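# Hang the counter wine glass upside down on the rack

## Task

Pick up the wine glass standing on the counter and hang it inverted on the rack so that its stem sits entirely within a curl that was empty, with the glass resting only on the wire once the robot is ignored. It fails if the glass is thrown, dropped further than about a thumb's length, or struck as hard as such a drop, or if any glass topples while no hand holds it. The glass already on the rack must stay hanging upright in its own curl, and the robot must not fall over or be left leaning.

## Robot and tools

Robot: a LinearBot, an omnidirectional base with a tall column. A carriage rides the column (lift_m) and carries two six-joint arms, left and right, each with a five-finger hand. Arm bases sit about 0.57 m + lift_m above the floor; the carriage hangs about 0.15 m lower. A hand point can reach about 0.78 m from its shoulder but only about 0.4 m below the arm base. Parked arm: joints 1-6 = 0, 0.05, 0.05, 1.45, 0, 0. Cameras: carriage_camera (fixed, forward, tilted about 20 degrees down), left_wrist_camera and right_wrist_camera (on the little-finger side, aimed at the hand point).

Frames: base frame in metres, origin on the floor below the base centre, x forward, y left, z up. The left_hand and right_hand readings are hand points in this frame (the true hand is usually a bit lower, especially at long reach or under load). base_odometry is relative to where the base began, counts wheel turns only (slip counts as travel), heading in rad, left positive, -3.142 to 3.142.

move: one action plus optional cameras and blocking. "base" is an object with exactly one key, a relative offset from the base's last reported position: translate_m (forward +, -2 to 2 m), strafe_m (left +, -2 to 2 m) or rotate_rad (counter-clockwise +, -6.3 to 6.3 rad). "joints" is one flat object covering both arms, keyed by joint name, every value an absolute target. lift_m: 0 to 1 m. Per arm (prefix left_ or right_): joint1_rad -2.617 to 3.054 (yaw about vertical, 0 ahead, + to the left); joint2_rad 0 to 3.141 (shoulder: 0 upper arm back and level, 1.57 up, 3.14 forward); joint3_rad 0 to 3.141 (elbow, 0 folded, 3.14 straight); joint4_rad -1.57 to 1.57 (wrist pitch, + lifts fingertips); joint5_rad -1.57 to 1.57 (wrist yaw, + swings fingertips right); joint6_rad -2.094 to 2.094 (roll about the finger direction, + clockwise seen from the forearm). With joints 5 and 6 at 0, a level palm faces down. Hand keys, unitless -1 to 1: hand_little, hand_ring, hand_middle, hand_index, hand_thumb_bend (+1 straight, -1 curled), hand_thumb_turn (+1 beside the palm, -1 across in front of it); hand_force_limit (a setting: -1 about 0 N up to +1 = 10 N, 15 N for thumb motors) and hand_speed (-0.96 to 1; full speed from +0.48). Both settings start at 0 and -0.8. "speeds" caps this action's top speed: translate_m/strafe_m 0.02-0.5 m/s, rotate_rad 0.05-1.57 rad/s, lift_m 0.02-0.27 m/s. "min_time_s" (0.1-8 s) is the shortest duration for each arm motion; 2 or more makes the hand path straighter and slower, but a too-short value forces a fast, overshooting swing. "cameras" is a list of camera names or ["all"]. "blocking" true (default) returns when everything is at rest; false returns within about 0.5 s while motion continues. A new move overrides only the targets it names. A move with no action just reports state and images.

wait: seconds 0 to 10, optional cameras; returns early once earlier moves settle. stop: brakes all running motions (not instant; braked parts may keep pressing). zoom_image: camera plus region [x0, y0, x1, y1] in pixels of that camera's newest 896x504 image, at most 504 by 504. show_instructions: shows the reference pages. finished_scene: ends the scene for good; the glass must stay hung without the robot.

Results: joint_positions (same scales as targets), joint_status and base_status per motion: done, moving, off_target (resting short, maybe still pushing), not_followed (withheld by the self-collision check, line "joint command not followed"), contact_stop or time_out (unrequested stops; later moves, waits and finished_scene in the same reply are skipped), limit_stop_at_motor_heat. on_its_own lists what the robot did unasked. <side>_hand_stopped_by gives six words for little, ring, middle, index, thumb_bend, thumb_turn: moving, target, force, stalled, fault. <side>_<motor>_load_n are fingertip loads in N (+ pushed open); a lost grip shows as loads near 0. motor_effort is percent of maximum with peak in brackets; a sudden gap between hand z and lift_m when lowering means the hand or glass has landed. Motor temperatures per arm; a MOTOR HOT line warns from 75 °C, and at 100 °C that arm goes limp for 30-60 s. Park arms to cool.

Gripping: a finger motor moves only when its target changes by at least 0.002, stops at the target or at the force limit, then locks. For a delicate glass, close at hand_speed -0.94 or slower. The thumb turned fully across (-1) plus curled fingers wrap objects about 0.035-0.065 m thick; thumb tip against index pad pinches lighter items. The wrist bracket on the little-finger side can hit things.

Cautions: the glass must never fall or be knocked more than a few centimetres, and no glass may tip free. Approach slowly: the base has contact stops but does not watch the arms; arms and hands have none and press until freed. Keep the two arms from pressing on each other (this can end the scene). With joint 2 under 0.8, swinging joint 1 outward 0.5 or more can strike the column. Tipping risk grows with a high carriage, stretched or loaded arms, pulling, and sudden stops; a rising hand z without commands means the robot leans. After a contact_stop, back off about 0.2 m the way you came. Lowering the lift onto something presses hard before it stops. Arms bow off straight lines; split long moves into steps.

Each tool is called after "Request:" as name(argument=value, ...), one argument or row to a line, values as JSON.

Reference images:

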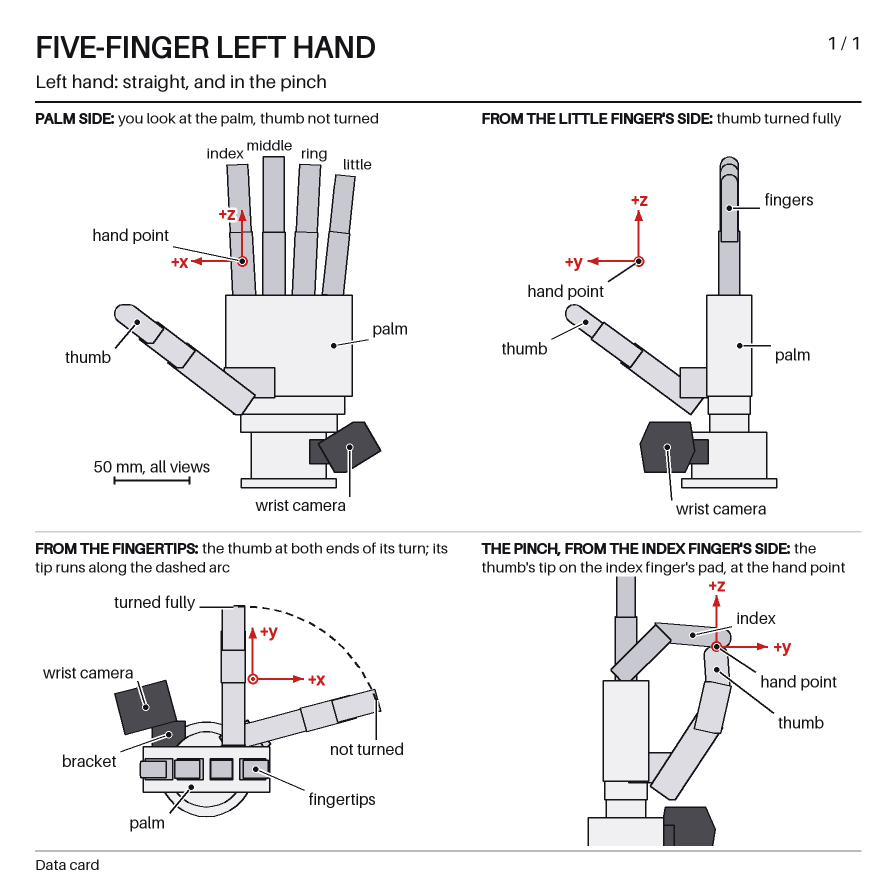

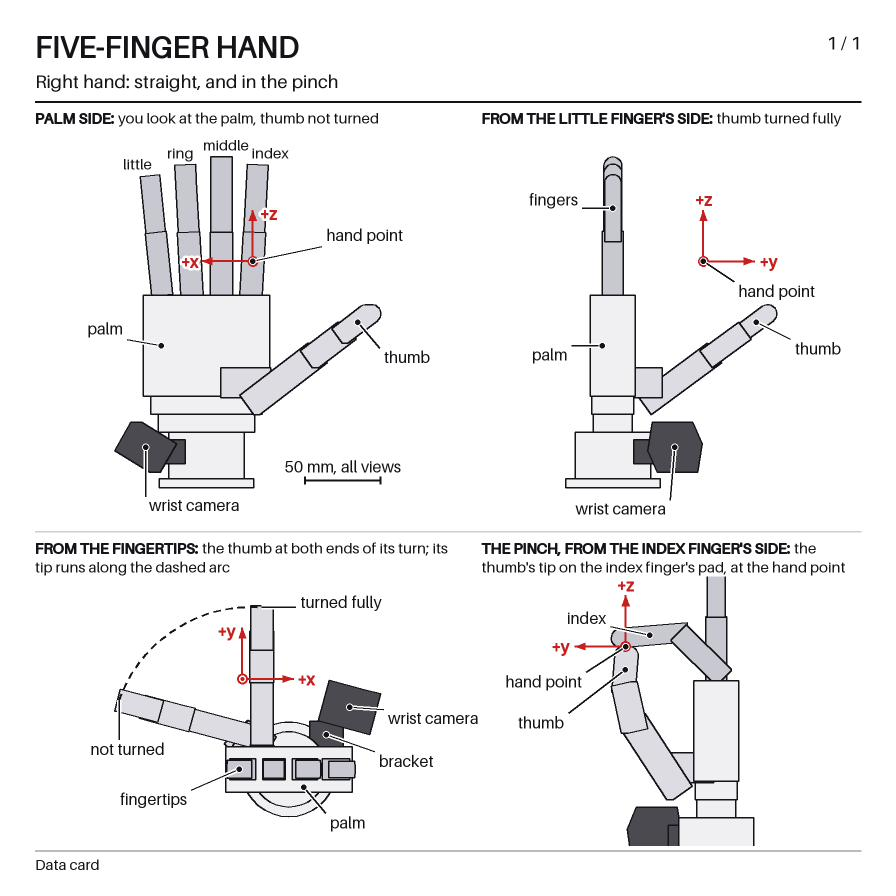

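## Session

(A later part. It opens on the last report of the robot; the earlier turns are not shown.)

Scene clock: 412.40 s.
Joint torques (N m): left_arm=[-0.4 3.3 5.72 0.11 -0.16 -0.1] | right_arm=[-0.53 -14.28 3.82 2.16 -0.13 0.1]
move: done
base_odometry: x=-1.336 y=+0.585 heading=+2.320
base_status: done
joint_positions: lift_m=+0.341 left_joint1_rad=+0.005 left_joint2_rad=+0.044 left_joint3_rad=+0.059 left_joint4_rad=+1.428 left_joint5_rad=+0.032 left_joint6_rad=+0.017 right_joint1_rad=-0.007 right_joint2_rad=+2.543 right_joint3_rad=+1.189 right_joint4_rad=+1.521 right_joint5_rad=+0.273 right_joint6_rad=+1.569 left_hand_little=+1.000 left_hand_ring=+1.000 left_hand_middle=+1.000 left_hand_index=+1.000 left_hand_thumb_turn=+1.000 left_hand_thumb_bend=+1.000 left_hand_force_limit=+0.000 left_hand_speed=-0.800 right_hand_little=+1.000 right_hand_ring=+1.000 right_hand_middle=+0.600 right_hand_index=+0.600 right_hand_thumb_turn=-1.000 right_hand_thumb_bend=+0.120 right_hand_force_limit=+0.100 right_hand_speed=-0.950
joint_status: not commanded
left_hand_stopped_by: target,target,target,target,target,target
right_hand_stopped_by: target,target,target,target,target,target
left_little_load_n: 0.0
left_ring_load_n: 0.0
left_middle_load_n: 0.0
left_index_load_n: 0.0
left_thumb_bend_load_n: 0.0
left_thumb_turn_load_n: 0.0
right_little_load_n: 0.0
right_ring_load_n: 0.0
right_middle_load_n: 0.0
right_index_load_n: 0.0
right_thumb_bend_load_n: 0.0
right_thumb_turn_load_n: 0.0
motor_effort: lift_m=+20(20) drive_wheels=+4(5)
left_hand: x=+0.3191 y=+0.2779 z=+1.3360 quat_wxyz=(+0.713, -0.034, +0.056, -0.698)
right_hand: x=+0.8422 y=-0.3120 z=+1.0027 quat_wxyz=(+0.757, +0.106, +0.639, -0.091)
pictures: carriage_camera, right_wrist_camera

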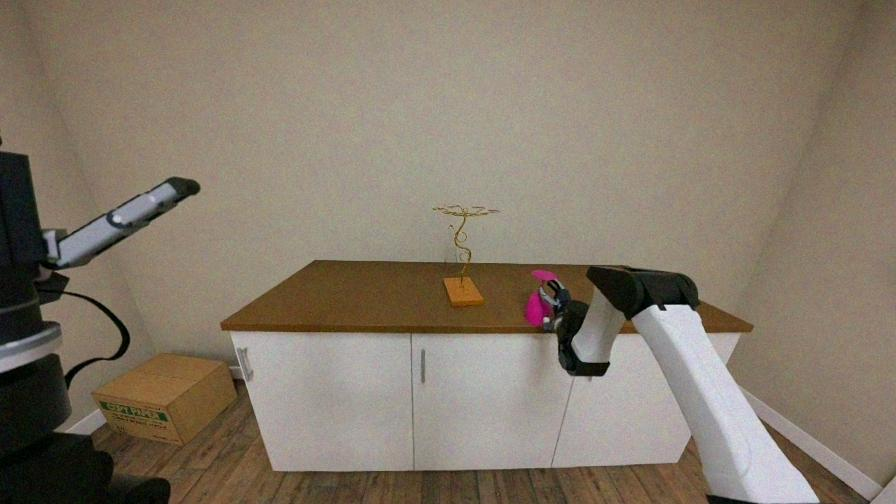

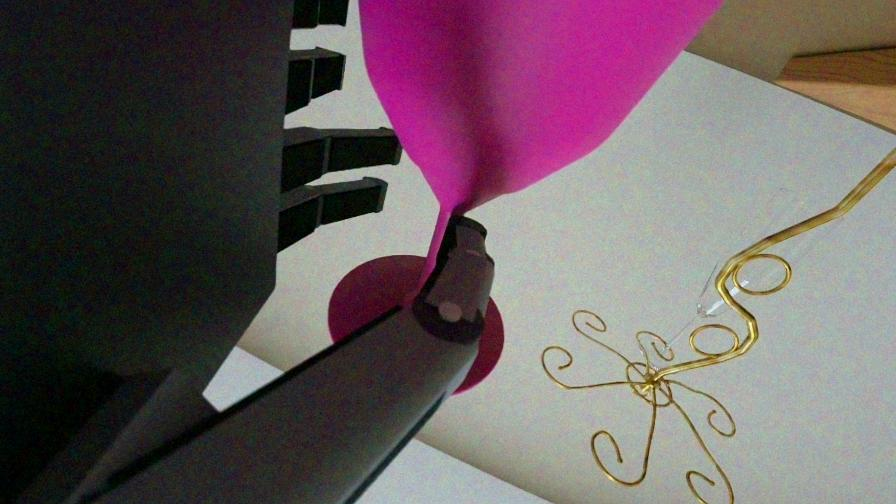

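Request:
move(
  joints={"right_hand_thumb_bend": -0.2, "right_hand_index": 0.15, "right_hand_middle": 0.25},
  cameras=["right_wrist_camera"],
)

Request:
move(
  joints={"right_hand_index": -0.3, "right_hand_middle": -0.3, "right_hand_force_limit": -0.5},
  cameras=["right_wrist_camera"],
)

Scene clock: 421.07 s.
Joint torques (N m): left_arm=[-0.42 3.29 5.83 0.12 -0.14 -0.1] | right_arm=[-0.53 -14.19 3.95 2.16 -0.14 0.1]
move: done
base_odometry: x=-1.336 y=+0.585 heading=+2.320
base_status: not commanded
joint_positions: lift_m=+0.341 left_joint1_rad=+0.005 left_joint2_rad=+0.044 left_joint3_rad=+0.059 left_joint4_rad=+1.428 left_joint5_rad=+0.032 left_joint6_rad=+0.017 right_joint1_rad=-0.007 right_joint2_rad=+2.543 right_joint3_rad=+1.189 right_joint4_rad=+1.521 right_joint5_rad=+0.273 right_joint6_rad=+1.569 left_hand_little=+1.000 left_hand_ring=+1.000 left_hand_middle=+1.000 left_hand_index=+1.000 left_hand_thumb_turn=+1.000 left_hand_thumb_bend=+1.000 left_hand_force_limit=+0.000 left_hand_speed=-0.800 right_hand_little=+1.000 right_hand_ring=+1.000 right_hand_middle=+0.250 right_hand_index=+0.150 right_hand_thumb_turn=-1.000 right_hand_thumb_bend=-0.200 right_hand_force_limit=+0.100 right_hand_speed=-0.950
joint_status: all done
left_hand_stopped_by: target,target,target,target,target,target
right_hand_stopped_by: target,target,target,target,target,target
left_little_load_n: 0.0
left_ring_load_n: 0.0
left_middle_load_n: 0.0
left_index_load_n: 0.0
left_thumb_bend_load_n: 0.0
left_thumb_turn_load_n: 0.0
right_little_load_n: 0.0
right_ring_load_n: 0.0
right_middle_load_n: 0.5
right_index_load_n: 0.0
right_thumb_bend_load_n: 0.0
right_thumb_turn_load_n: 0.0
motor_effort: lift_m=+20(21) drive_wheels=+2(6)
left_hand: x=+0.3191 y=+0.2779 z=+1.3360 quat_wxyz=(+0.713, -0.034, +0.056, -0.698)
right_hand: x=+0.8422 y=-0.3120 z=+1.0027 quat_wxyz=(+0.757, +0.106, +0.639, -0.091)

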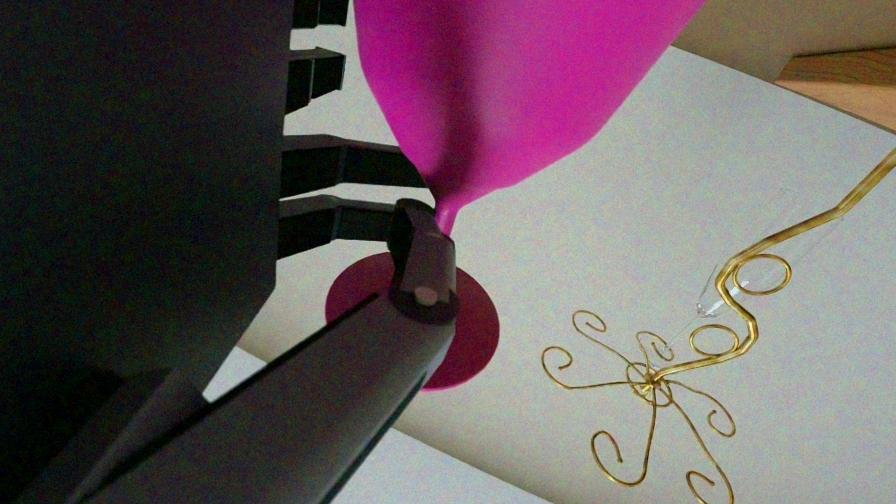

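Scene clock: 424.70 s.
Joint torques (N m): left_arm=[-0.49 3.36 5.78 0.11 -0.15 -0.1] | right_arm=[-0.54 -14.11 3.96 2.17 -0.14 0.1]
move: off_target
base_odometry: x=-1.336 y=+0.585 heading=+2.320
base_status: not commanded
joint_positions: lift_m=+0.341 left_joint1_rad=+0.005 left_joint2_rad=+0.044 left_joint3_rad=+0.059 left_joint4_rad=+1.428 left_joint5_rad=+0.032 left_joint6_rad=+0.017 right_joint1_rad=-0.007 right_joint2_rad=+2.543 right_joint3_rad=+1.189 right_joint4_rad=+1.521 right_joint5_rad=+0.273 right_joint6_rad=+1.569 left_hand_little=+1.000 left_hand_ring=+1.000 left_hand_middle=+1.000 left_hand_index=+1.000 left_hand_thumb_turn=+1.000 left_hand_thumb_bend=+1.000 left_hand_force_limit=+0.000 left_hand_speed=-0.800 right_hand_little=+1.000 right_hand_ring=+1.000 right_hand_middle=-0.212 right_hand_index=-0.222 right_hand_thumb_turn=-1.000 right_hand_thumb_bend=-0.200 right_hand_force_limit=-0.500 right_hand_speed=-0.950
joint_status: right_hand_middle off_target (ended at -0.212, target -0.300); right_hand_index off_target (ended at -0.222, target -0.300); the others done
left_hand_stopped_by: target,target,target,target,target,target
right_hand_stopped_by: target,target,force,force,target,target
left_little_load_n: 0.0
left_ring_load_n: 0.0
left_middle_load_n: 0.0
left_index_load_n: 0.0
left_thumb_bend_load_n: 0.0
left_thumb_turn_load_n: 0.0
right_little_load_n: 0.0
right_ring_load_n: 0.0
right_middle_load_n: 3.0
right_index_load_n: 2.5
right_thumb_bend_load_n: 0.5
right_thumb_turn_load_n: 0.0
motor_effort: lift_m=+20(21) drive_wheels=+3(5)
left_hand: x=+0.3191 y=+0.2779 z=+1.3360 quat_wxyz=(+0.713, -0.034, +0.056, -0.698)
right_hand: x=+0.8422 y=-0.3120 z=+1.0027 quat_wxyz=(+0.757, +0.106, +0.639, -0.091)

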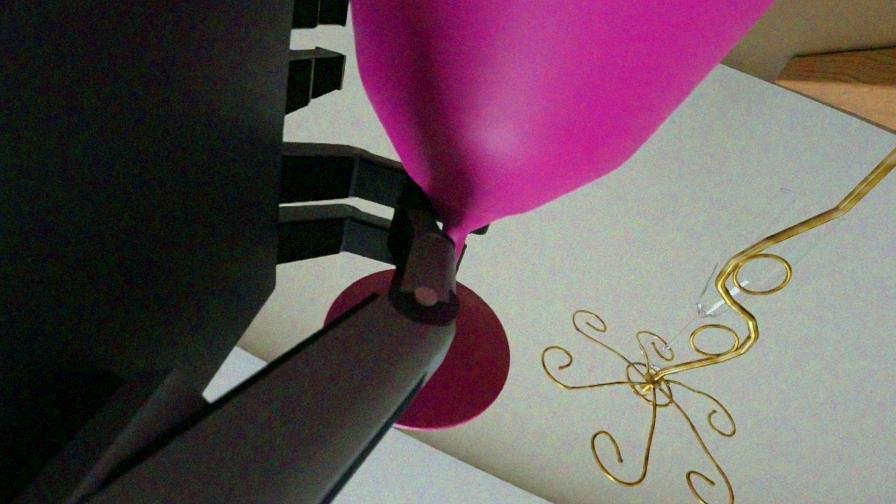

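Request:
move(
  joints={"right_hand_index": 0.1, "right_hand_middle": 0.2},
  cameras=["right_wrist_camera"],
)

Request:
move(
  joints={"right_joint1_rad": 0.008, "right_hand_thumb_bend": -0.1},
  min_time_s=1.0,
  cameras=["right_wrist_camera"],
)

Scene clock: 428.50 s.
Joint torques (N m): left_arm=[-0.47 3.32 5.75 0.12 -0.14 -0.09] | right_arm=[-0.53 -14.17 3.96 2.16 -0.14 0.11]
move: done
base_odometry: x=-1.336 y=+0.585 heading=+2.320
base_status: not commanded
joint_positions: lift_m=+0.341 left_joint1_rad=+0.005 left_joint2_rad=+0.044 left_joint3_rad=+0.059 left_joint4_rad=+1.428 left_joint5_rad=+0.032 left_joint6_rad=+0.017 right_joint1_rad=-0.007 right_joint2_rad=+2.543 right_joint3_rad=+1.189 right_joint4_rad=+1.521 right_joint5_rad=+0.273 right_joint6_rad=+1.569 left_hand_little=+1.000 left_hand_ring=+1.000 left_hand_middle=+1.000 left_hand_index=+1.000 left_hand_thumb_turn=+1.000 left_hand_thumb_bend=+1.000 left_hand_force_limit=+0.000 left_hand_speed=-0.800 right_hand_little=+1.000 right_hand_ring=+1.000 right_hand_middle=+0.200 right_hand_index=+0.100 right_hand_thumb_turn=-1.000 right_hand_thumb_bend=-0.200 right_hand_force_limit=-0.500 right_hand_speed=-0.950
joint_status: all done
left_hand_stopped_by: target,target,target,target,target,target
right_hand_stopped_by: target,target,target,target,target,target
left_little_load_n: 0.0
left_ring_load_n: 0.0
left_middle_load_n: 0.0
left_index_load_n: 0.0
left_thumb_bend_load_n: 0.0
left_thumb_turn_load_n: 0.0
right_little_load_n: 0.0
right_ring_load_n: 0.0
right_middle_load_n: 0.0
right_index_load_n: 0.0
right_thumb_bend_load_n: 0.0
right_thumb_turn_load_n: 0.0
motor_effort: lift_m=+20(21) drive_wheels=+4(6)
left_hand: x=+0.3191 y=+0.2779 z=+1.3360 quat_wxyz=(+0.713, -0.034, +0.056, -0.698)
right_hand: x=+0.8422 y=-0.3120 z=+1.0027 quat_wxyz=(+0.757, +0.106, +0.639, -0.091)

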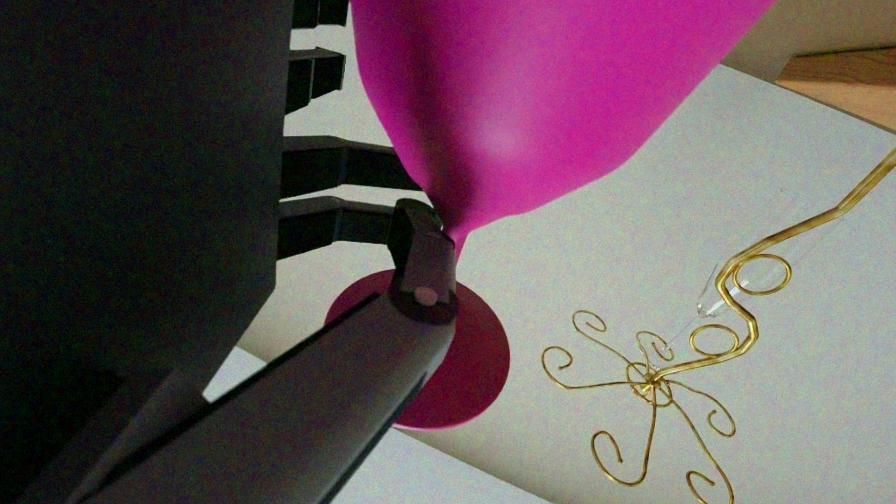

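Scene clock: 430.33 s.
Joint torques (N m): left_arm=[-0.38 3.28 5.81 0.11 -0.15 -0.08] | right_arm=[0.24 -14.17 3.96 2.16 -0.14 0.11]
move: done
base_odometry: x=-1.336 y=+0.585 heading=+2.320
base_status: not commanded
joint_positions: lift_m=+0.341 left_joint1_rad=+0.005 left_joint2_rad=+0.044 left_joint3_rad=+0.059 left_joint4_rad=+1.428 left_joint5_rad=+0.032 left_joint6_rad=+0.017 right_joint1_rad=+0.003 right_joint2_rad=+2.543 right_joint3_rad=+1.189 right_joint4_rad=+1.521 right_joint5_rad=+0.273 right_joint6_rad=+1.569 left_hand_little=+1.000 left_hand_ring=+1.000 left_hand_middle=+1.000 left_hand_index=+1.000 left_hand_thumb_turn=+1.000 left_hand_thumb_bend=+1.000 left_hand_force_limit=+0.000 left_hand_speed=-0.800 right_hand_little=+1.000 right_hand_ring=+1.000 right_hand_middle=+0.200 right_hand_index=+0.100 right_hand_thumb_turn=-1.000 right_hand_thumb_bend=-0.100 right_hand_force_limit=-0.500 right_hand_speed=-0.950
joint_status: all done
left_hand_stopped_by: target,target,target,target,target,target
right_hand_stopped_by: target,target,target,target,target,target
left_little_load_n: 0.0
left_ring_load_n: 0.0
left_middle_load_n: 0.0
left_index_load_n: 0.0
left_thumb_bend_load_n: 0.0
left_thumb_turn_load_n: 0.0
right_little_load_n: 0.0
right_ring_load_n: 0.0
right_middle_load_n: 0.0
right_index_load_n: -0.5
right_thumb_bend_load_n: -0.5
right_thumb_turn_load_n: 0.0
motor_effort: lift_m=+20(21) drive_wheels=+2(5)
left_hand: x=+0.3191 y=+0.2779 z=+1.3360 quat_wxyz=(+0.713, -0.034, +0.056, -0.698)
right_hand: x=+0.8421 y=-0.3059 z=+1.0027 quat_wxyz=(+0.757, +0.102, +0.639, -0.088)

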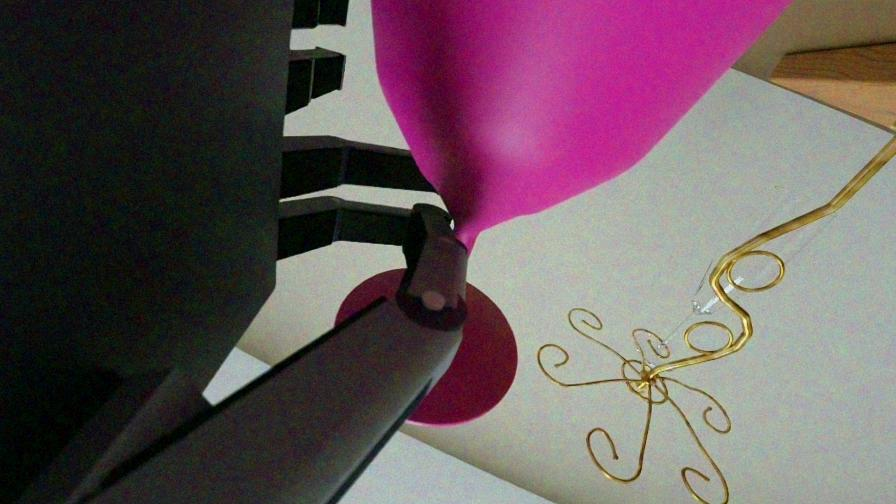

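Request:
move(
  joints={"right_hand_index": 0.6, "right_hand_middle": 0.6},
)

Request:
move(
  base={"translate_m": -0.02},
  speeds={"translate_m": 0.03},
  cameras=["right_wrist_camera", "carriage_camera"],
)

Request:
zoom_image(
  camera="carriage_camera",
  region=[490, 250, 610, 350],
)

Scene clock: 434.63 s.
Joint torques (N m): left_arm=[-0.5 3.34 5.82 0.12 -0.16 -0.08] | right_arm=[0.24 -14.19 3.96 2.16 -0.14 0.1]
move: done
base_odometry: x=-1.336 y=+0.585 heading=+2.320
base_status: not commanded
joint_positions: lift_m=+0.341 left_joint1_rad=+0.005 left_joint2_rad=+0.044 left_joint3_rad=+0.059 left_joint4_rad=+1.428 left_joint5_rad=+0.032 left_joint6_rad=+0.017 right_joint1_rad=+0.003 right_joint2_rad=+2.543 right_joint3_rad=+1.189 right_joint4_rad=+1.521 right_joint5_rad=+0.273 right_joint6_rad=+1.569 left_hand_little=+1.000 left_hand_ring=+1.000 left_hand_middle=+1.000 left_hand_index=+1.000 left_hand_thumb_turn=+1.000 left_hand_thumb_bend=+1.000 left_hand_force_limit=+0.000 left_hand_speed=-0.800 right_hand_little=+1.000 right_hand_ring=+1.000 right_hand_middle=+0.600 right_hand_index=+0.600 right_hand_thumb_turn=-1.000 right_hand_thumb_bend=-0.100 right_hand_force_limit=-0.500 right_hand_speed=-0.950
joint_status: all done
left_hand_stopped_by: target,target,target,target,target,target
right_hand_stopped_by: target,target,target,target,target,target
left_little_load_n: 0.0
left_ring_load_n: 0.0
left_middle_load_n: 0.0
left_index_load_n: 0.0
left_thumb_bend_load_n: 0.0
left_thumb_turn_load_n: 0.0
right_little_load_n: 0.0
right_ring_load_n: 0.0
right_middle_load_n: 0.0
right_index_load_n: 0.0
right_thumb_bend_load_n: 0.0
right_thumb_turn_load_n: 0.0
motor_effort: lift_m=+20(21) drive_wheels=+3(5)
left_hand: x=+0.3191 y=+0.2779 z=+1.3360 quat_wxyz=(+0.713, -0.034, +0.056, -0.698)
right_hand: x=+0.8421 y=-0.3059 z=+1.0027 quat_wxyz=(+0.757, +0.102, +0.639, -0.088)
pictures: none

Scene clock: 435.73 s.
Joint torques (N m): left_arm=[-0.36 3.3 5.87 0.22 -0.13 -0.09] | right_arm=[0.18 -14.06 4.12 2.16 -0.15 0.1]
move: done
base_odometry: x=-1.323 y=+0.570 heading=+2.320
base_status: done
joint_positions: lift_m=+0.341 left_joint1_rad=+0.005 left_joint2_rad=+0.044 left_joint3_rad=+0.059 left_joint4_rad=+1.428 left_joint5_rad=+0.032 left_joint6_rad=+0.017 right_joint1_rad=+0.003 right_joint2_rad=+2.543 right_joint3_rad=+1.189 right_joint4_rad=+1.521 right_joint5_rad=+0.273 right_joint6_rad=+1.569 left_hand_little=+1.000 left_hand_ring=+1.000 left_hand_middle=+1.000 left_hand_index=+1.000 left_hand_thumb_turn=+1.000 left_hand_thumb_bend=+1.000 left_hand_force_limit=+0.000 left_hand_speed=-0.800 right_hand_little=+1.000 right_hand_ring=+1.000 right_hand_middle=+0.600 right_hand_index=+0.600 right_hand_thumb_turn=-1.000 right_hand_thumb_bend=-0.100 right_hand_force_limit=-0.500 right_hand_speed=-0.950
joint_status: not commanded
left_hand_stopped_by: target,target,target,target,target,target
right_hand_stopped_by: target,target,target,target,target,target
left_little_load_n: 0.0
left_ring_load_n: 0.0
left_middle_load_n: 0.0
left_index_load_n: 0.0
left_thumb_bend_load_n: 0.0
left_thumb_turn_load_n: 0.0
right_little_load_n: 0.0
right_ring_load_n: 0.0
right_middle_load_n: 0.0
right_index_load_n: 0.0
right_thumb_bend_load_n: 0.0
right_thumb_turn_load_n: 0.0
motor_effort: lift_m=+20(20) drive_wheels=-2(7)
left_hand: x=+0.3192 y=+0.2779 z=+1.3360 quat_wxyz=(+0.713, -0.034, +0.057, -0.698)
right_hand: x=+0.8421 y=-0.3059 z=+1.0027 quat_wxyz=(+0.757, +0.102, +0.639, -0.088)
pictures: carriage_camera, right_wrist_camera

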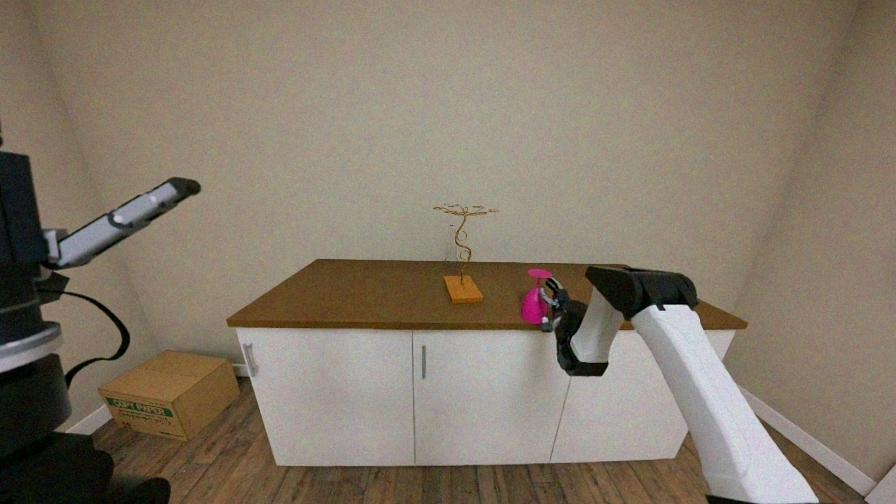

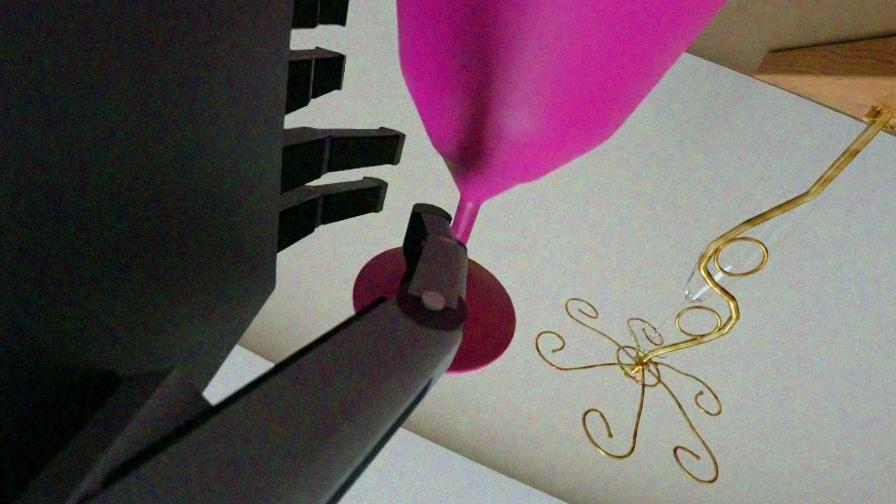

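Scaled by 4.200 from the camera's image (finer frame: 1280x720).

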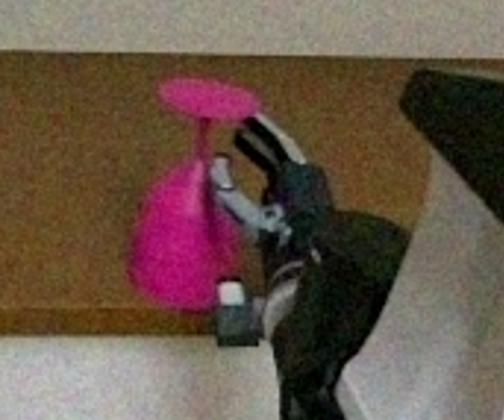

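Request:
move(
  joints={"right_joint1_rad": 0.025, "right_hand_thumb_bend": -0.2},
  min_time_s=1.0,
  cameras=["right_wrist_camera"],
)

Request:
zoom_image(
  camera="right_wrist_camera",
  region=[280, 100, 600, 400],
)

Scene clock: 438.13 s.
Joint torques (N m): left_arm=[-0.4 3.34 5.82 0.11 -0.14 -0.11] | right_arm=[0.23 -14.19 3.96 2.16 -0.14 0.1]
move: done
base_odometry: x=-1.323 y=+0.570 heading=+2.320
base_status: not commanded
joint_positions: lift_m=+0.341 left_joint1_rad=+0.005 left_joint2_rad=+0.044 left_joint3_rad=+0.059 left_joint4_rad=+1.428 left_joint5_rad=+0.032 left_joint6_rad=+0.017 right_joint1_rad=+0.020 right_joint2_rad=+2.543 right_joint3_rad=+1.189 right_joint4_rad=+1.521 right_joint5_rad=+0.273 right_joint6_rad=+1.569 left_hand_little=+1.000 left_hand_ring=+1.000 left_hand_middle=+1.000 left_hand_index=+1.000 left_hand_thumb_turn=+1.000 left_hand_thumb_bend=+1.000 left_hand_force_limit=+0.000 left_hand_speed=-0.800 right_hand_little=+1.000 right_hand_ring=+1.000 right_hand_middle=+0.600 right_hand_index=+0.600 right_hand_thumb_turn=-1.000 right_hand_thumb_bend=-0.200 right_hand_force_limit=-0.500 right_hand_speed=-0.950
joint_status: all done
left_hand_stopped_by: target,target,target,target,target,target
right_hand_stopped_by: target,target,target,target,target,target
left_little_load_n: 0.0
left_ring_load_n: 0.0
left_middle_load_n: 0.0
left_index_load_n: 0.0
left_thumb_bend_load_n: 0.0
left_thumb_turn_load_n: 0.0
right_little_load_n: 0.0
right_ring_load_n: 0.0
right_middle_load_n: 0.0
right_index_load_n: 0.0
right_thumb_bend_load_n: 0.0
right_thumb_turn_load_n: 0.0
motor_effort: lift_m=+20(20) drive_wheels=+2(3)
left_hand: x=+0.3192 y=+0.2779 z=+1.3360 quat_wxyz=(+0.713, -0.034, +0.057, -0.698)
right_hand: x=+0.8419 y=-0.2953 z=+1.0027 quat_wxyz=(+0.758, +0.097, +0.640, -0.081)

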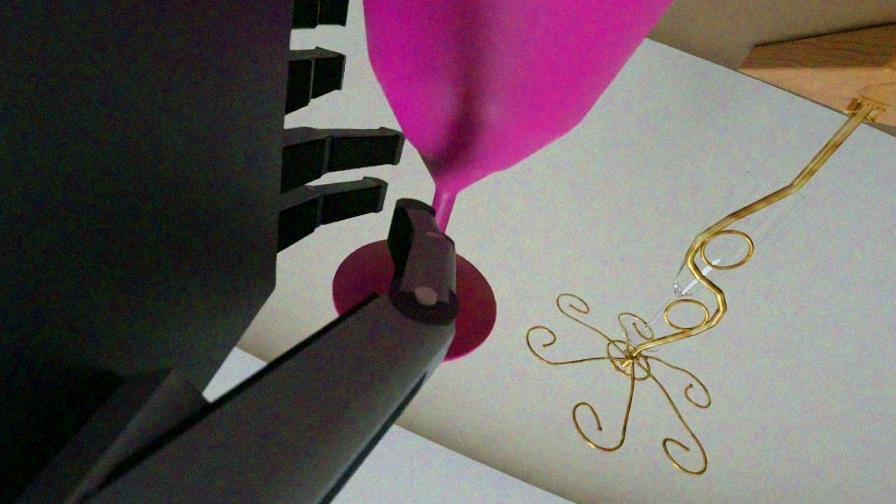

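Scaled by 1.575 from the camera's image (finer frame: 1280x720).

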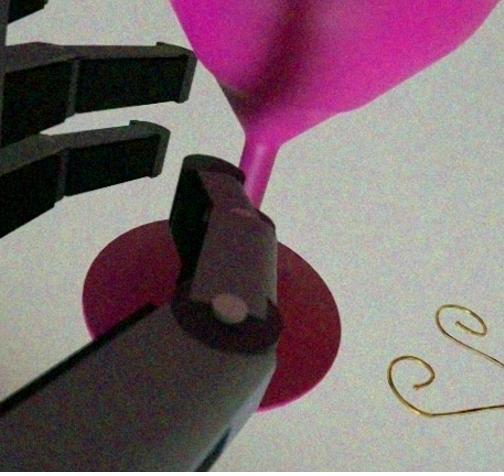

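Request:
move(
  base={"translate_m": 0.013},
  joints={"right_hand_thumb_bend": -0.15},
  speeds={"translate_m": 0.03},
  cameras=["right_wrist_camera"],
)

Request:
zoom_image(
  camera="right_wrist_camera",
  region=[280, 100, 600, 400],
)

Scene clock: 461.17 s.
Joint torques (N m): left_arm=[-0.46 3.26 5.63 0.15 -0.13 -0.11] | right_arm=[0.17 -14.24 4.01 2.13 -0.11 0.1]
move: done
base_odometry: x=-1.331 y=+0.579 heading=+2.320
base_status: done
joint_positions: lift_m=+0.341 left_joint1_rad=+0.005 left_joint2_rad=+0.044 left_joint3_rad=+0.059 left_joint4_rad=+1.428 left_joint5_rad=+0.032 left_joint6_rad=+0.017 right_joint1_rad=+0.020 right_joint2_rad=+2.543 right_joint3_rad=+1.189 right_joint4_rad=+1.522 right_joint5_rad=+0.273 right_joint6_rad=+1.569 left_hand_little=+1.000 left_hand_ring=+1.000 left_hand_middle=+1.000 left_hand_index=+1.000 left_hand_thumb_turn=+1.000 left_hand_thumb_bend=+1.000 left_hand_force_limit=+0.000 left_hand_speed=-0.800 right_hand_little=+1.000 right_hand_ring=+1.000 right_hand_middle=+0.600 right_hand_index=+0.600 right_hand_thumb_turn=-1.000 right_hand_thumb_bend=-0.150 right_hand_force_limit=-0.500 right_hand_speed=-0.950
joint_status: all done
left_hand_stopped_by: target,target,target,target,target,target
right_hand_stopped_by: target,target,target,target,target,target
left_little_load_n: 0.0
left_ring_load_n: 0.0
left_middle_load_n: 0.0
left_index_load_n: -0.5
left_thumb_bend_load_n: 0.0
left_thumb_turn_load_n: 0.0
right_little_load_n: 0.0
right_ring_load_n: 0.0
right_middle_load_n: 0.0
right_index_load_n: 0.0
right_thumb_bend_load_n: 0.0
right_thumb_turn_load_n: 0.0
motor_effort: lift_m=+20(21) drive_wheels=+3(6)
left_hand: x=+0.3192 y=+0.2779 z=+1.3360 quat_wxyz=(+0.713, -0.034, +0.057, -0.698)
right_hand: x=+0.8419 y=-0.2953 z=+1.0028 quat_wxyz=(+0.758, +0.097, +0.640, -0.081)

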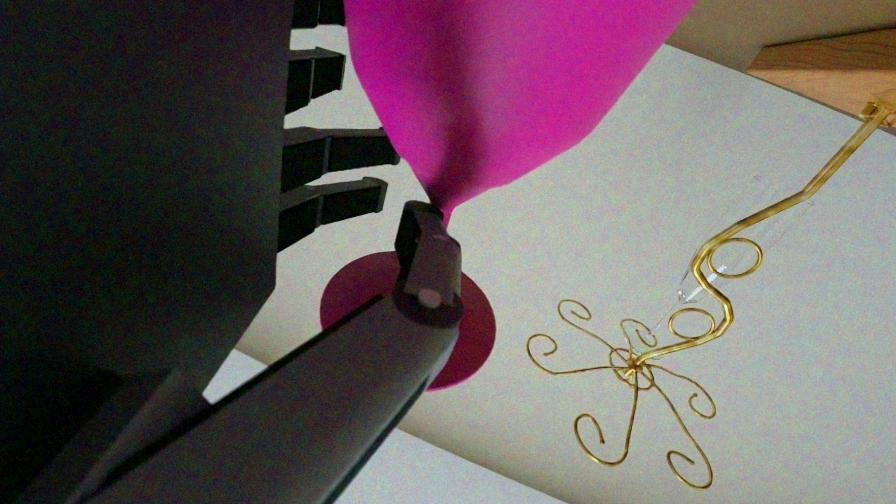

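Scaled by 1.575 from the camera's image (finer frame: 1280x720).

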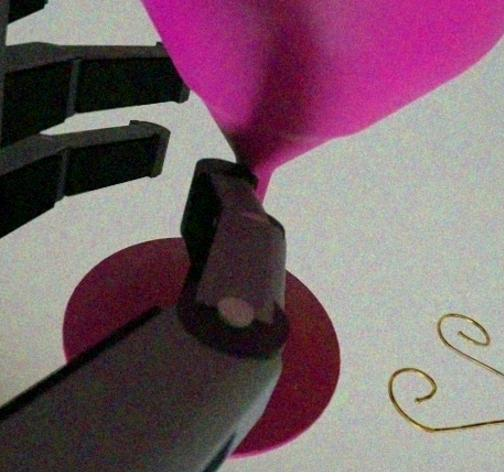

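Request:
move(
  joints={"right_joint1_rad": 0.034, "right_hand_thumb_bend": -0.15},
  min_time_s=1.0,
  cameras=["right_wrist_camera"],
)

Request:
zoom_image(
  camera="right_wrist_camera",
  region=[280, 100, 600, 400],
)

Scene clock: 462.73 s.
Joint torques (N m): left_arm=[-0.51 3.41 5.79 0.12 -0.16 -0.09] | right_arm=[0.21 -14.19 3.97 2.16 -0.14 0.1]
move: done
base_odometry: x=-1.331 y=+0.579 heading=+2.320
base_status: not commanded
joint_positions: lift_m=+0.341 left_joint1_rad=+0.005 left_joint2_rad=+0.044 left_joint3_rad=+0.059 left_joint4_rad=+1.428 left_joint5_rad=+0.032 left_joint6_rad=+0.017 right_joint1_rad=+0.029 right_joint2_rad=+2.543 right_joint3_rad=+1.189 right_joint4_rad=+1.522 right_joint5_rad=+0.273 right_joint6_rad=+1.569 left_hand_little=+1.000 left_hand_ring=+1.000 left_hand_middle=+1.000 left_hand_index=+1.000 left_hand_thumb_turn=+1.000 left_hand_thumb_bend=+1.000 left_hand_force_limit=+0.000 left_hand_speed=-0.800 right_hand_little=+1.000 right_hand_ring=+1.000 right_hand_middle=+0.600 right_hand_index=+0.600 right_hand_thumb_turn=-1.000 right_hand_thumb_bend=-0.150 right_hand_force_limit=-0.500 right_hand_speed=-0.950
joint_status: all done
left_hand_stopped_by: target,target,target,target,target,target
right_hand_stopped_by: target,target,target,target,target,target
left_little_load_n: 0.0
left_ring_load_n: 0.0
left_middle_load_n: 0.0
left_index_load_n: 0.0
left_thumb_bend_load_n: 0.0
left_thumb_turn_load_n: 0.0
right_little_load_n: 0.0
right_ring_load_n: 0.0
right_middle_load_n: 0.0
right_index_load_n: 0.0
right_thumb_bend_load_n: 0.0
right_thumb_turn_load_n: -0.5
motor_effort: lift_m=+20(21) drive_wheels=+3(5)
left_hand: x=+0.3192 y=+0.2779 z=+1.3360 quat_wxyz=(+0.713, -0.034, +0.057, -0.698)
right_hand: x=+0.8417 y=-0.2896 z=+1.0028 quat_wxyz=(+0.758, +0.094, +0.641, -0.078)

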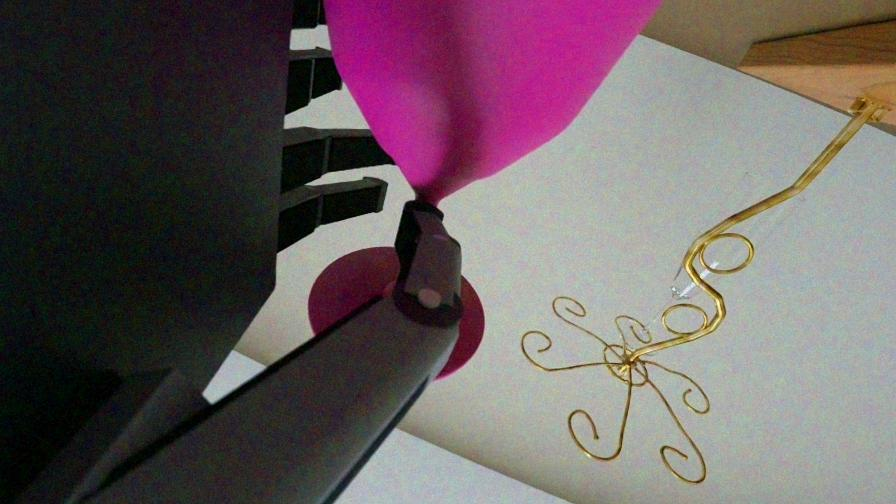

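Scaled by 1.575 from the camera's image (finer frame: 1280x720).

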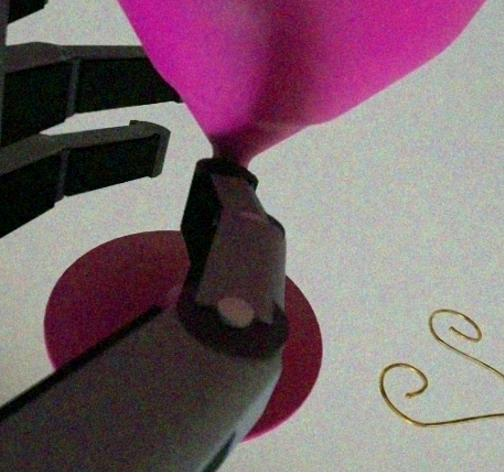

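Request:
move(
  joints={"right_hand_index": 0.1, "right_hand_middle": 0.15},
  cameras=["right_wrist_camera"],
)

Request:
move(
  joints={"right_hand_index": -0.15, "right_hand_middle": -0.1},
  cameras=["right_wrist_camera"],
)

Request:
zoom_image(
  camera="right_wrist_camera",
  region=[280, 100, 600, 400],
)

Scene clock: 467.03 s.
Joint torques (N m): left_arm=[-0.44 3.38 5.86 0.12 -0.15 -0.09] | right_arm=[0.21 -14.19 3.95 2.15 -0.14 0.11]
move: done
base_odometry: x=-1.331 y=+0.579 heading=+2.320
base_status: not commanded
joint_positions: lift_m=+0.341 left_joint1_rad=+0.005 left_joint2_rad=+0.044 left_joint3_rad=+0.059 left_joint4_rad=+1.428 left_joint5_rad=+0.032 left_joint6_rad=+0.017 right_joint1_rad=+0.029 right_joint2_rad=+2.543 right_joint3_rad=+1.189 right_joint4_rad=+1.522 right_joint5_rad=+0.273 right_joint6_rad=+1.569 left_hand_little=+1.000 left_hand_ring=+1.000 left_hand_middle=+1.000 left_hand_index=+1.000 left_hand_thumb_turn=+1.000 left_hand_thumb_bend=+1.000 left_hand_force_limit=+0.000 left_hand_speed=-0.800 right_hand_little=+1.000 right_hand_ring=+1.000 right_hand_middle=+0.150 right_hand_index=+0.100 right_hand_thumb_turn=-1.000 right_hand_thumb_bend=-0.150 right_hand_force_limit=-0.500 right_hand_speed=-0.950
joint_status: all done
left_hand_stopped_by: target,target,target,target,target,target
right_hand_stopped_by: target,target,target,target,target,target
left_little_load_n: 0.0
left_ring_load_n: 0.0
left_middle_load_n: 0.0
left_index_load_n: 0.0
left_thumb_bend_load_n: 0.0
left_thumb_turn_load_n: 0.0
right_little_load_n: 0.0
right_ring_load_n: 0.0
right_middle_load_n: 0.0
right_index_load_n: 0.0
right_thumb_bend_load_n: 0.0
right_thumb_turn_load_n: 0.0
motor_effort: lift_m=+20(21) drive_wheels=+2(6)
left_hand: x=+0.3192 y=+0.2779 z=+1.3360 quat_wxyz=(+0.713, -0.034, +0.057, -0.698)
right_hand: x=+0.8417 y=-0.2896 z=+1.0028 quat_wxyz=(+0.758, +0.094, +0.641, -0.078)

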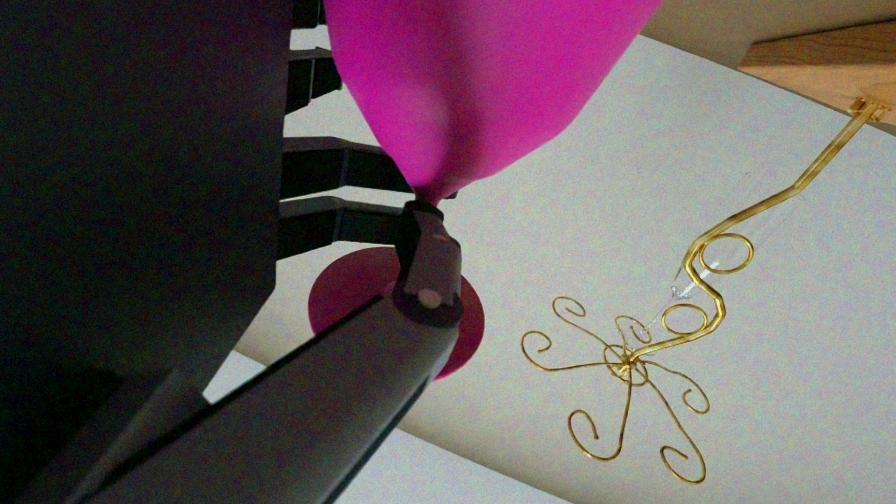

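Scene clock: 468.47 s.
Joint torques (N m): left_arm=[-0.46 3.36 5.75 0.12 -0.15 -0.1] | right_arm=[0.2 -14.2 3.96 2.14 -0.14 0.1]
move: off_target
base_odometry: x=-1.331 y=+0.579 heading=+2.320
base_status: not commanded
joint_positions: lift_m=+0.341 left_joint1_rad=+0.005 left_joint2_rad=+0.044 left_joint3_rad=+0.059 left_joint4_rad=+1.428 left_joint5_rad=+0.032 left_joint6_rad=+0.017 right_joint1_rad=+0.029 right_joint2_rad=+2.543 right_joint3_rad=+1.189 right_joint4_rad=+1.523 right_joint5_rad=+0.273 right_joint6_rad=+1.569 left_hand_little=+1.000 left_hand_ring=+1.000 left_hand_middle=+1.000 left_hand_index=+1.000 left_hand_thumb_turn=+1.000 left_hand_thumb_bend=+1.000 left_hand_force_limit=+0.000 left_hand_speed=-0.800 right_hand_little=+1.000 right_hand_ring=+1.000 right_hand_middle=+0.000 right_hand_index=-0.012 right_hand_thumb_turn=-1.000 right_hand_thumb_bend=-0.150 right_hand_force_limit=-0.500 right_hand_speed=-0.950
joint_status: right_hand_middle off_target (ended at +0.000, target -0.100); right_hand_index off_target (ended at -0.012, target -0.150)
left_hand_stopped_by: target,target,target,target,target,target
right_hand_stopped_by: target,target,force,force,target,target
left_little_load_n: 0.0
left_ring_load_n: 0.0
left_middle_load_n: 0.0
left_index_load_n: 0.0
left_thumb_bend_load_n: 0.0
left_thumb_turn_load_n: 0.0
right_little_load_n: 0.0
right_ring_load_n: 0.5
right_middle_load_n: 2.5
right_index_load_n: 1.5
right_thumb_bend_load_n: 1.0
right_thumb_turn_load_n: 0.0
motor_effort: lift_m=+20(20) drive_wheels=+1(5)
left_hand: x=+0.3192 y=+0.2779 z=+1.3360 quat_wxyz=(+0.713, -0.034, +0.057, -0.698)
right_hand: x=+0.8416 y=-0.2896 z=+1.0032 quat_wxyz=(+0.759, +0.094, +0.640, -0.078)

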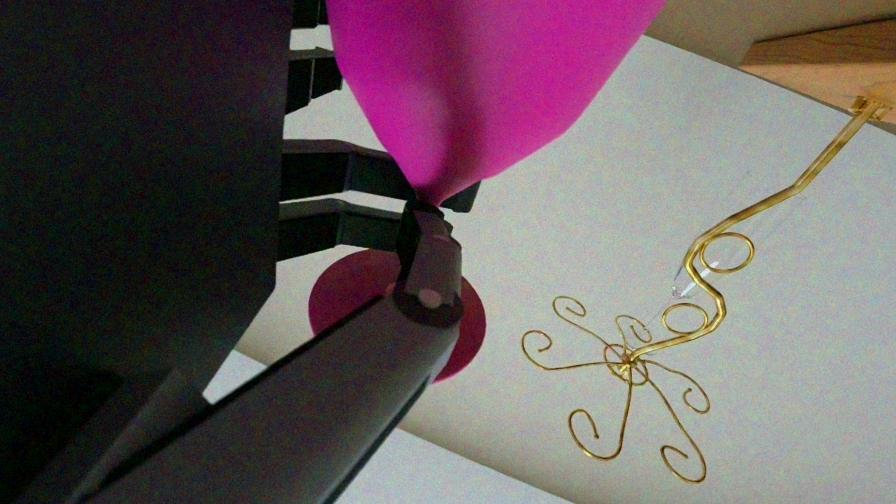

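Scaled by 1.575 from the camera's image (finer frame: 1280x720).

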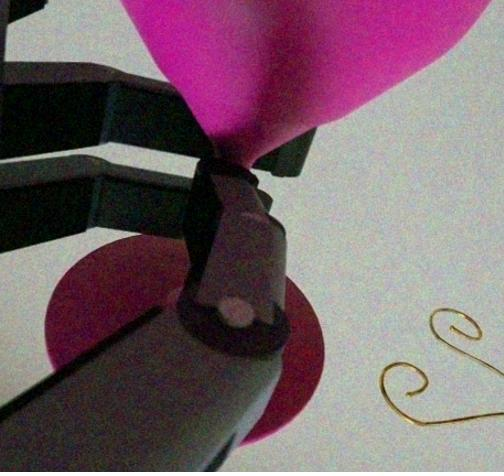

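Request:
move(
  joints={"right_hand_index": -0.2, "right_hand_middle": -0.2, "right_hand_force_limit": 0.0},
  cameras=["right_wrist_camera"],
)

Request:
zoom_image(
  camera="right_wrist_camera",
  region=[280, 100, 600, 400],
)

Scene clock: 470.63 s.
Joint torques (N m): left_arm=[-0.5 3.4 5.81 0.11 -0.15 -0.11] | right_arm=[0.2 -14.19 3.95 2.11 -0.14 0.11]
move: done
base_odometry: x=-1.331 y=+0.579 heading=+2.320
base_status: not commanded
joint_positions: lift_m=+0.341 left_joint1_rad=+0.005 left_joint2_rad=+0.044 left_joint3_rad=+0.059 left_joint4_rad=+1.428 left_joint5_rad=+0.032 left_joint6_rad=+0.017 right_joint1_rad=+0.029 right_joint2_rad=+2.543 right_joint3_rad=+1.189 right_joint4_rad=+1.526 right_joint5_rad=+0.273 right_joint6_rad=+1.569 left_hand_little=+1.000 left_hand_ring=+1.000 left_hand_middle=+1.000 left_hand_index=+1.000 left_hand_thumb_turn=+1.000 left_hand_thumb_bend=+1.000 left_hand_force_limit=+0.000 left_hand_speed=-0.800 right_hand_little=+1.000 right_hand_ring=+1.000 right_hand_middle=-0.200 right_hand_index=-0.200 right_hand_thumb_turn=-1.000 right_hand_thumb_bend=-0.150 right_hand_force_limit=+0.000 right_hand_speed=-0.950
joint_status: all done
left_hand_stopped_by: target,target,target,target,target,target
right_hand_stopped_by: target,target,target,target,target,target
left_little_load_n: 0.0
left_ring_load_n: 0.0
left_middle_load_n: 0.0
left_index_load_n: 0.0
left_thumb_bend_load_n: 0.0
left_thumb_turn_load_n: 0.0
right_little_load_n: 0.0
right_ring_load_n: 0.0
right_middle_load_n: 0.5
right_index_load_n: 0.0
right_thumb_bend_load_n: 0.0
right_thumb_turn_load_n: 0.0
motor_effort: lift_m=+20(20) drive_wheels=+3(5)
left_hand: x=+0.3192 y=+0.2779 z=+1.3360 quat_wxyz=(+0.713, -0.034, +0.057, -0.698)
right_hand: x=+0.8414 y=-0.2896 z=+1.0039 quat_wxyz=(+0.759, +0.094, +0.639, -0.077)

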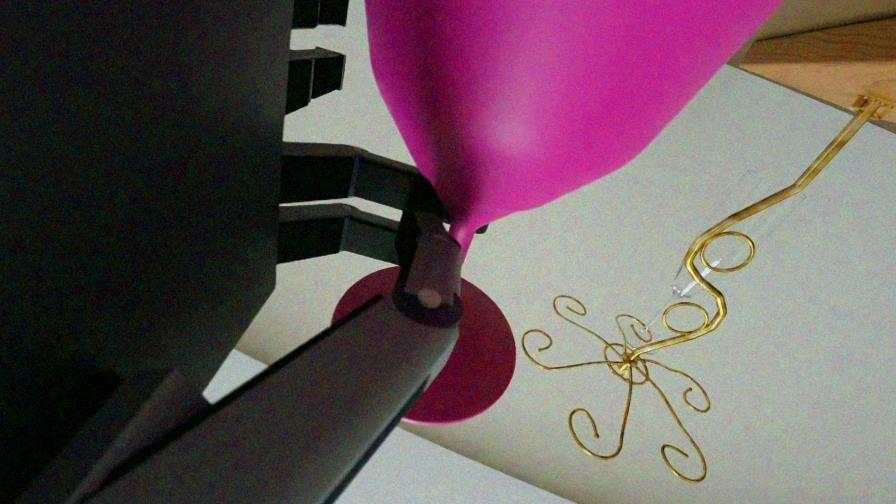

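Scaled by 1.575 from the camera's image (finer frame: 1280x720).

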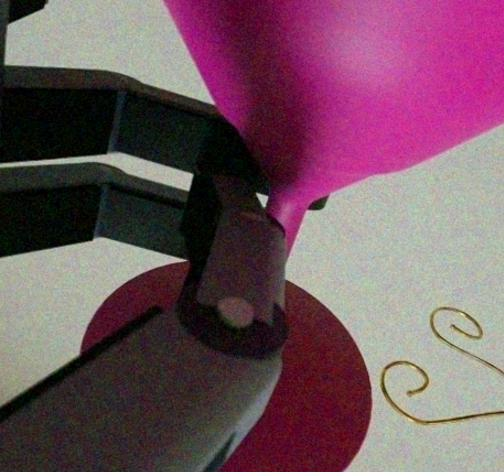

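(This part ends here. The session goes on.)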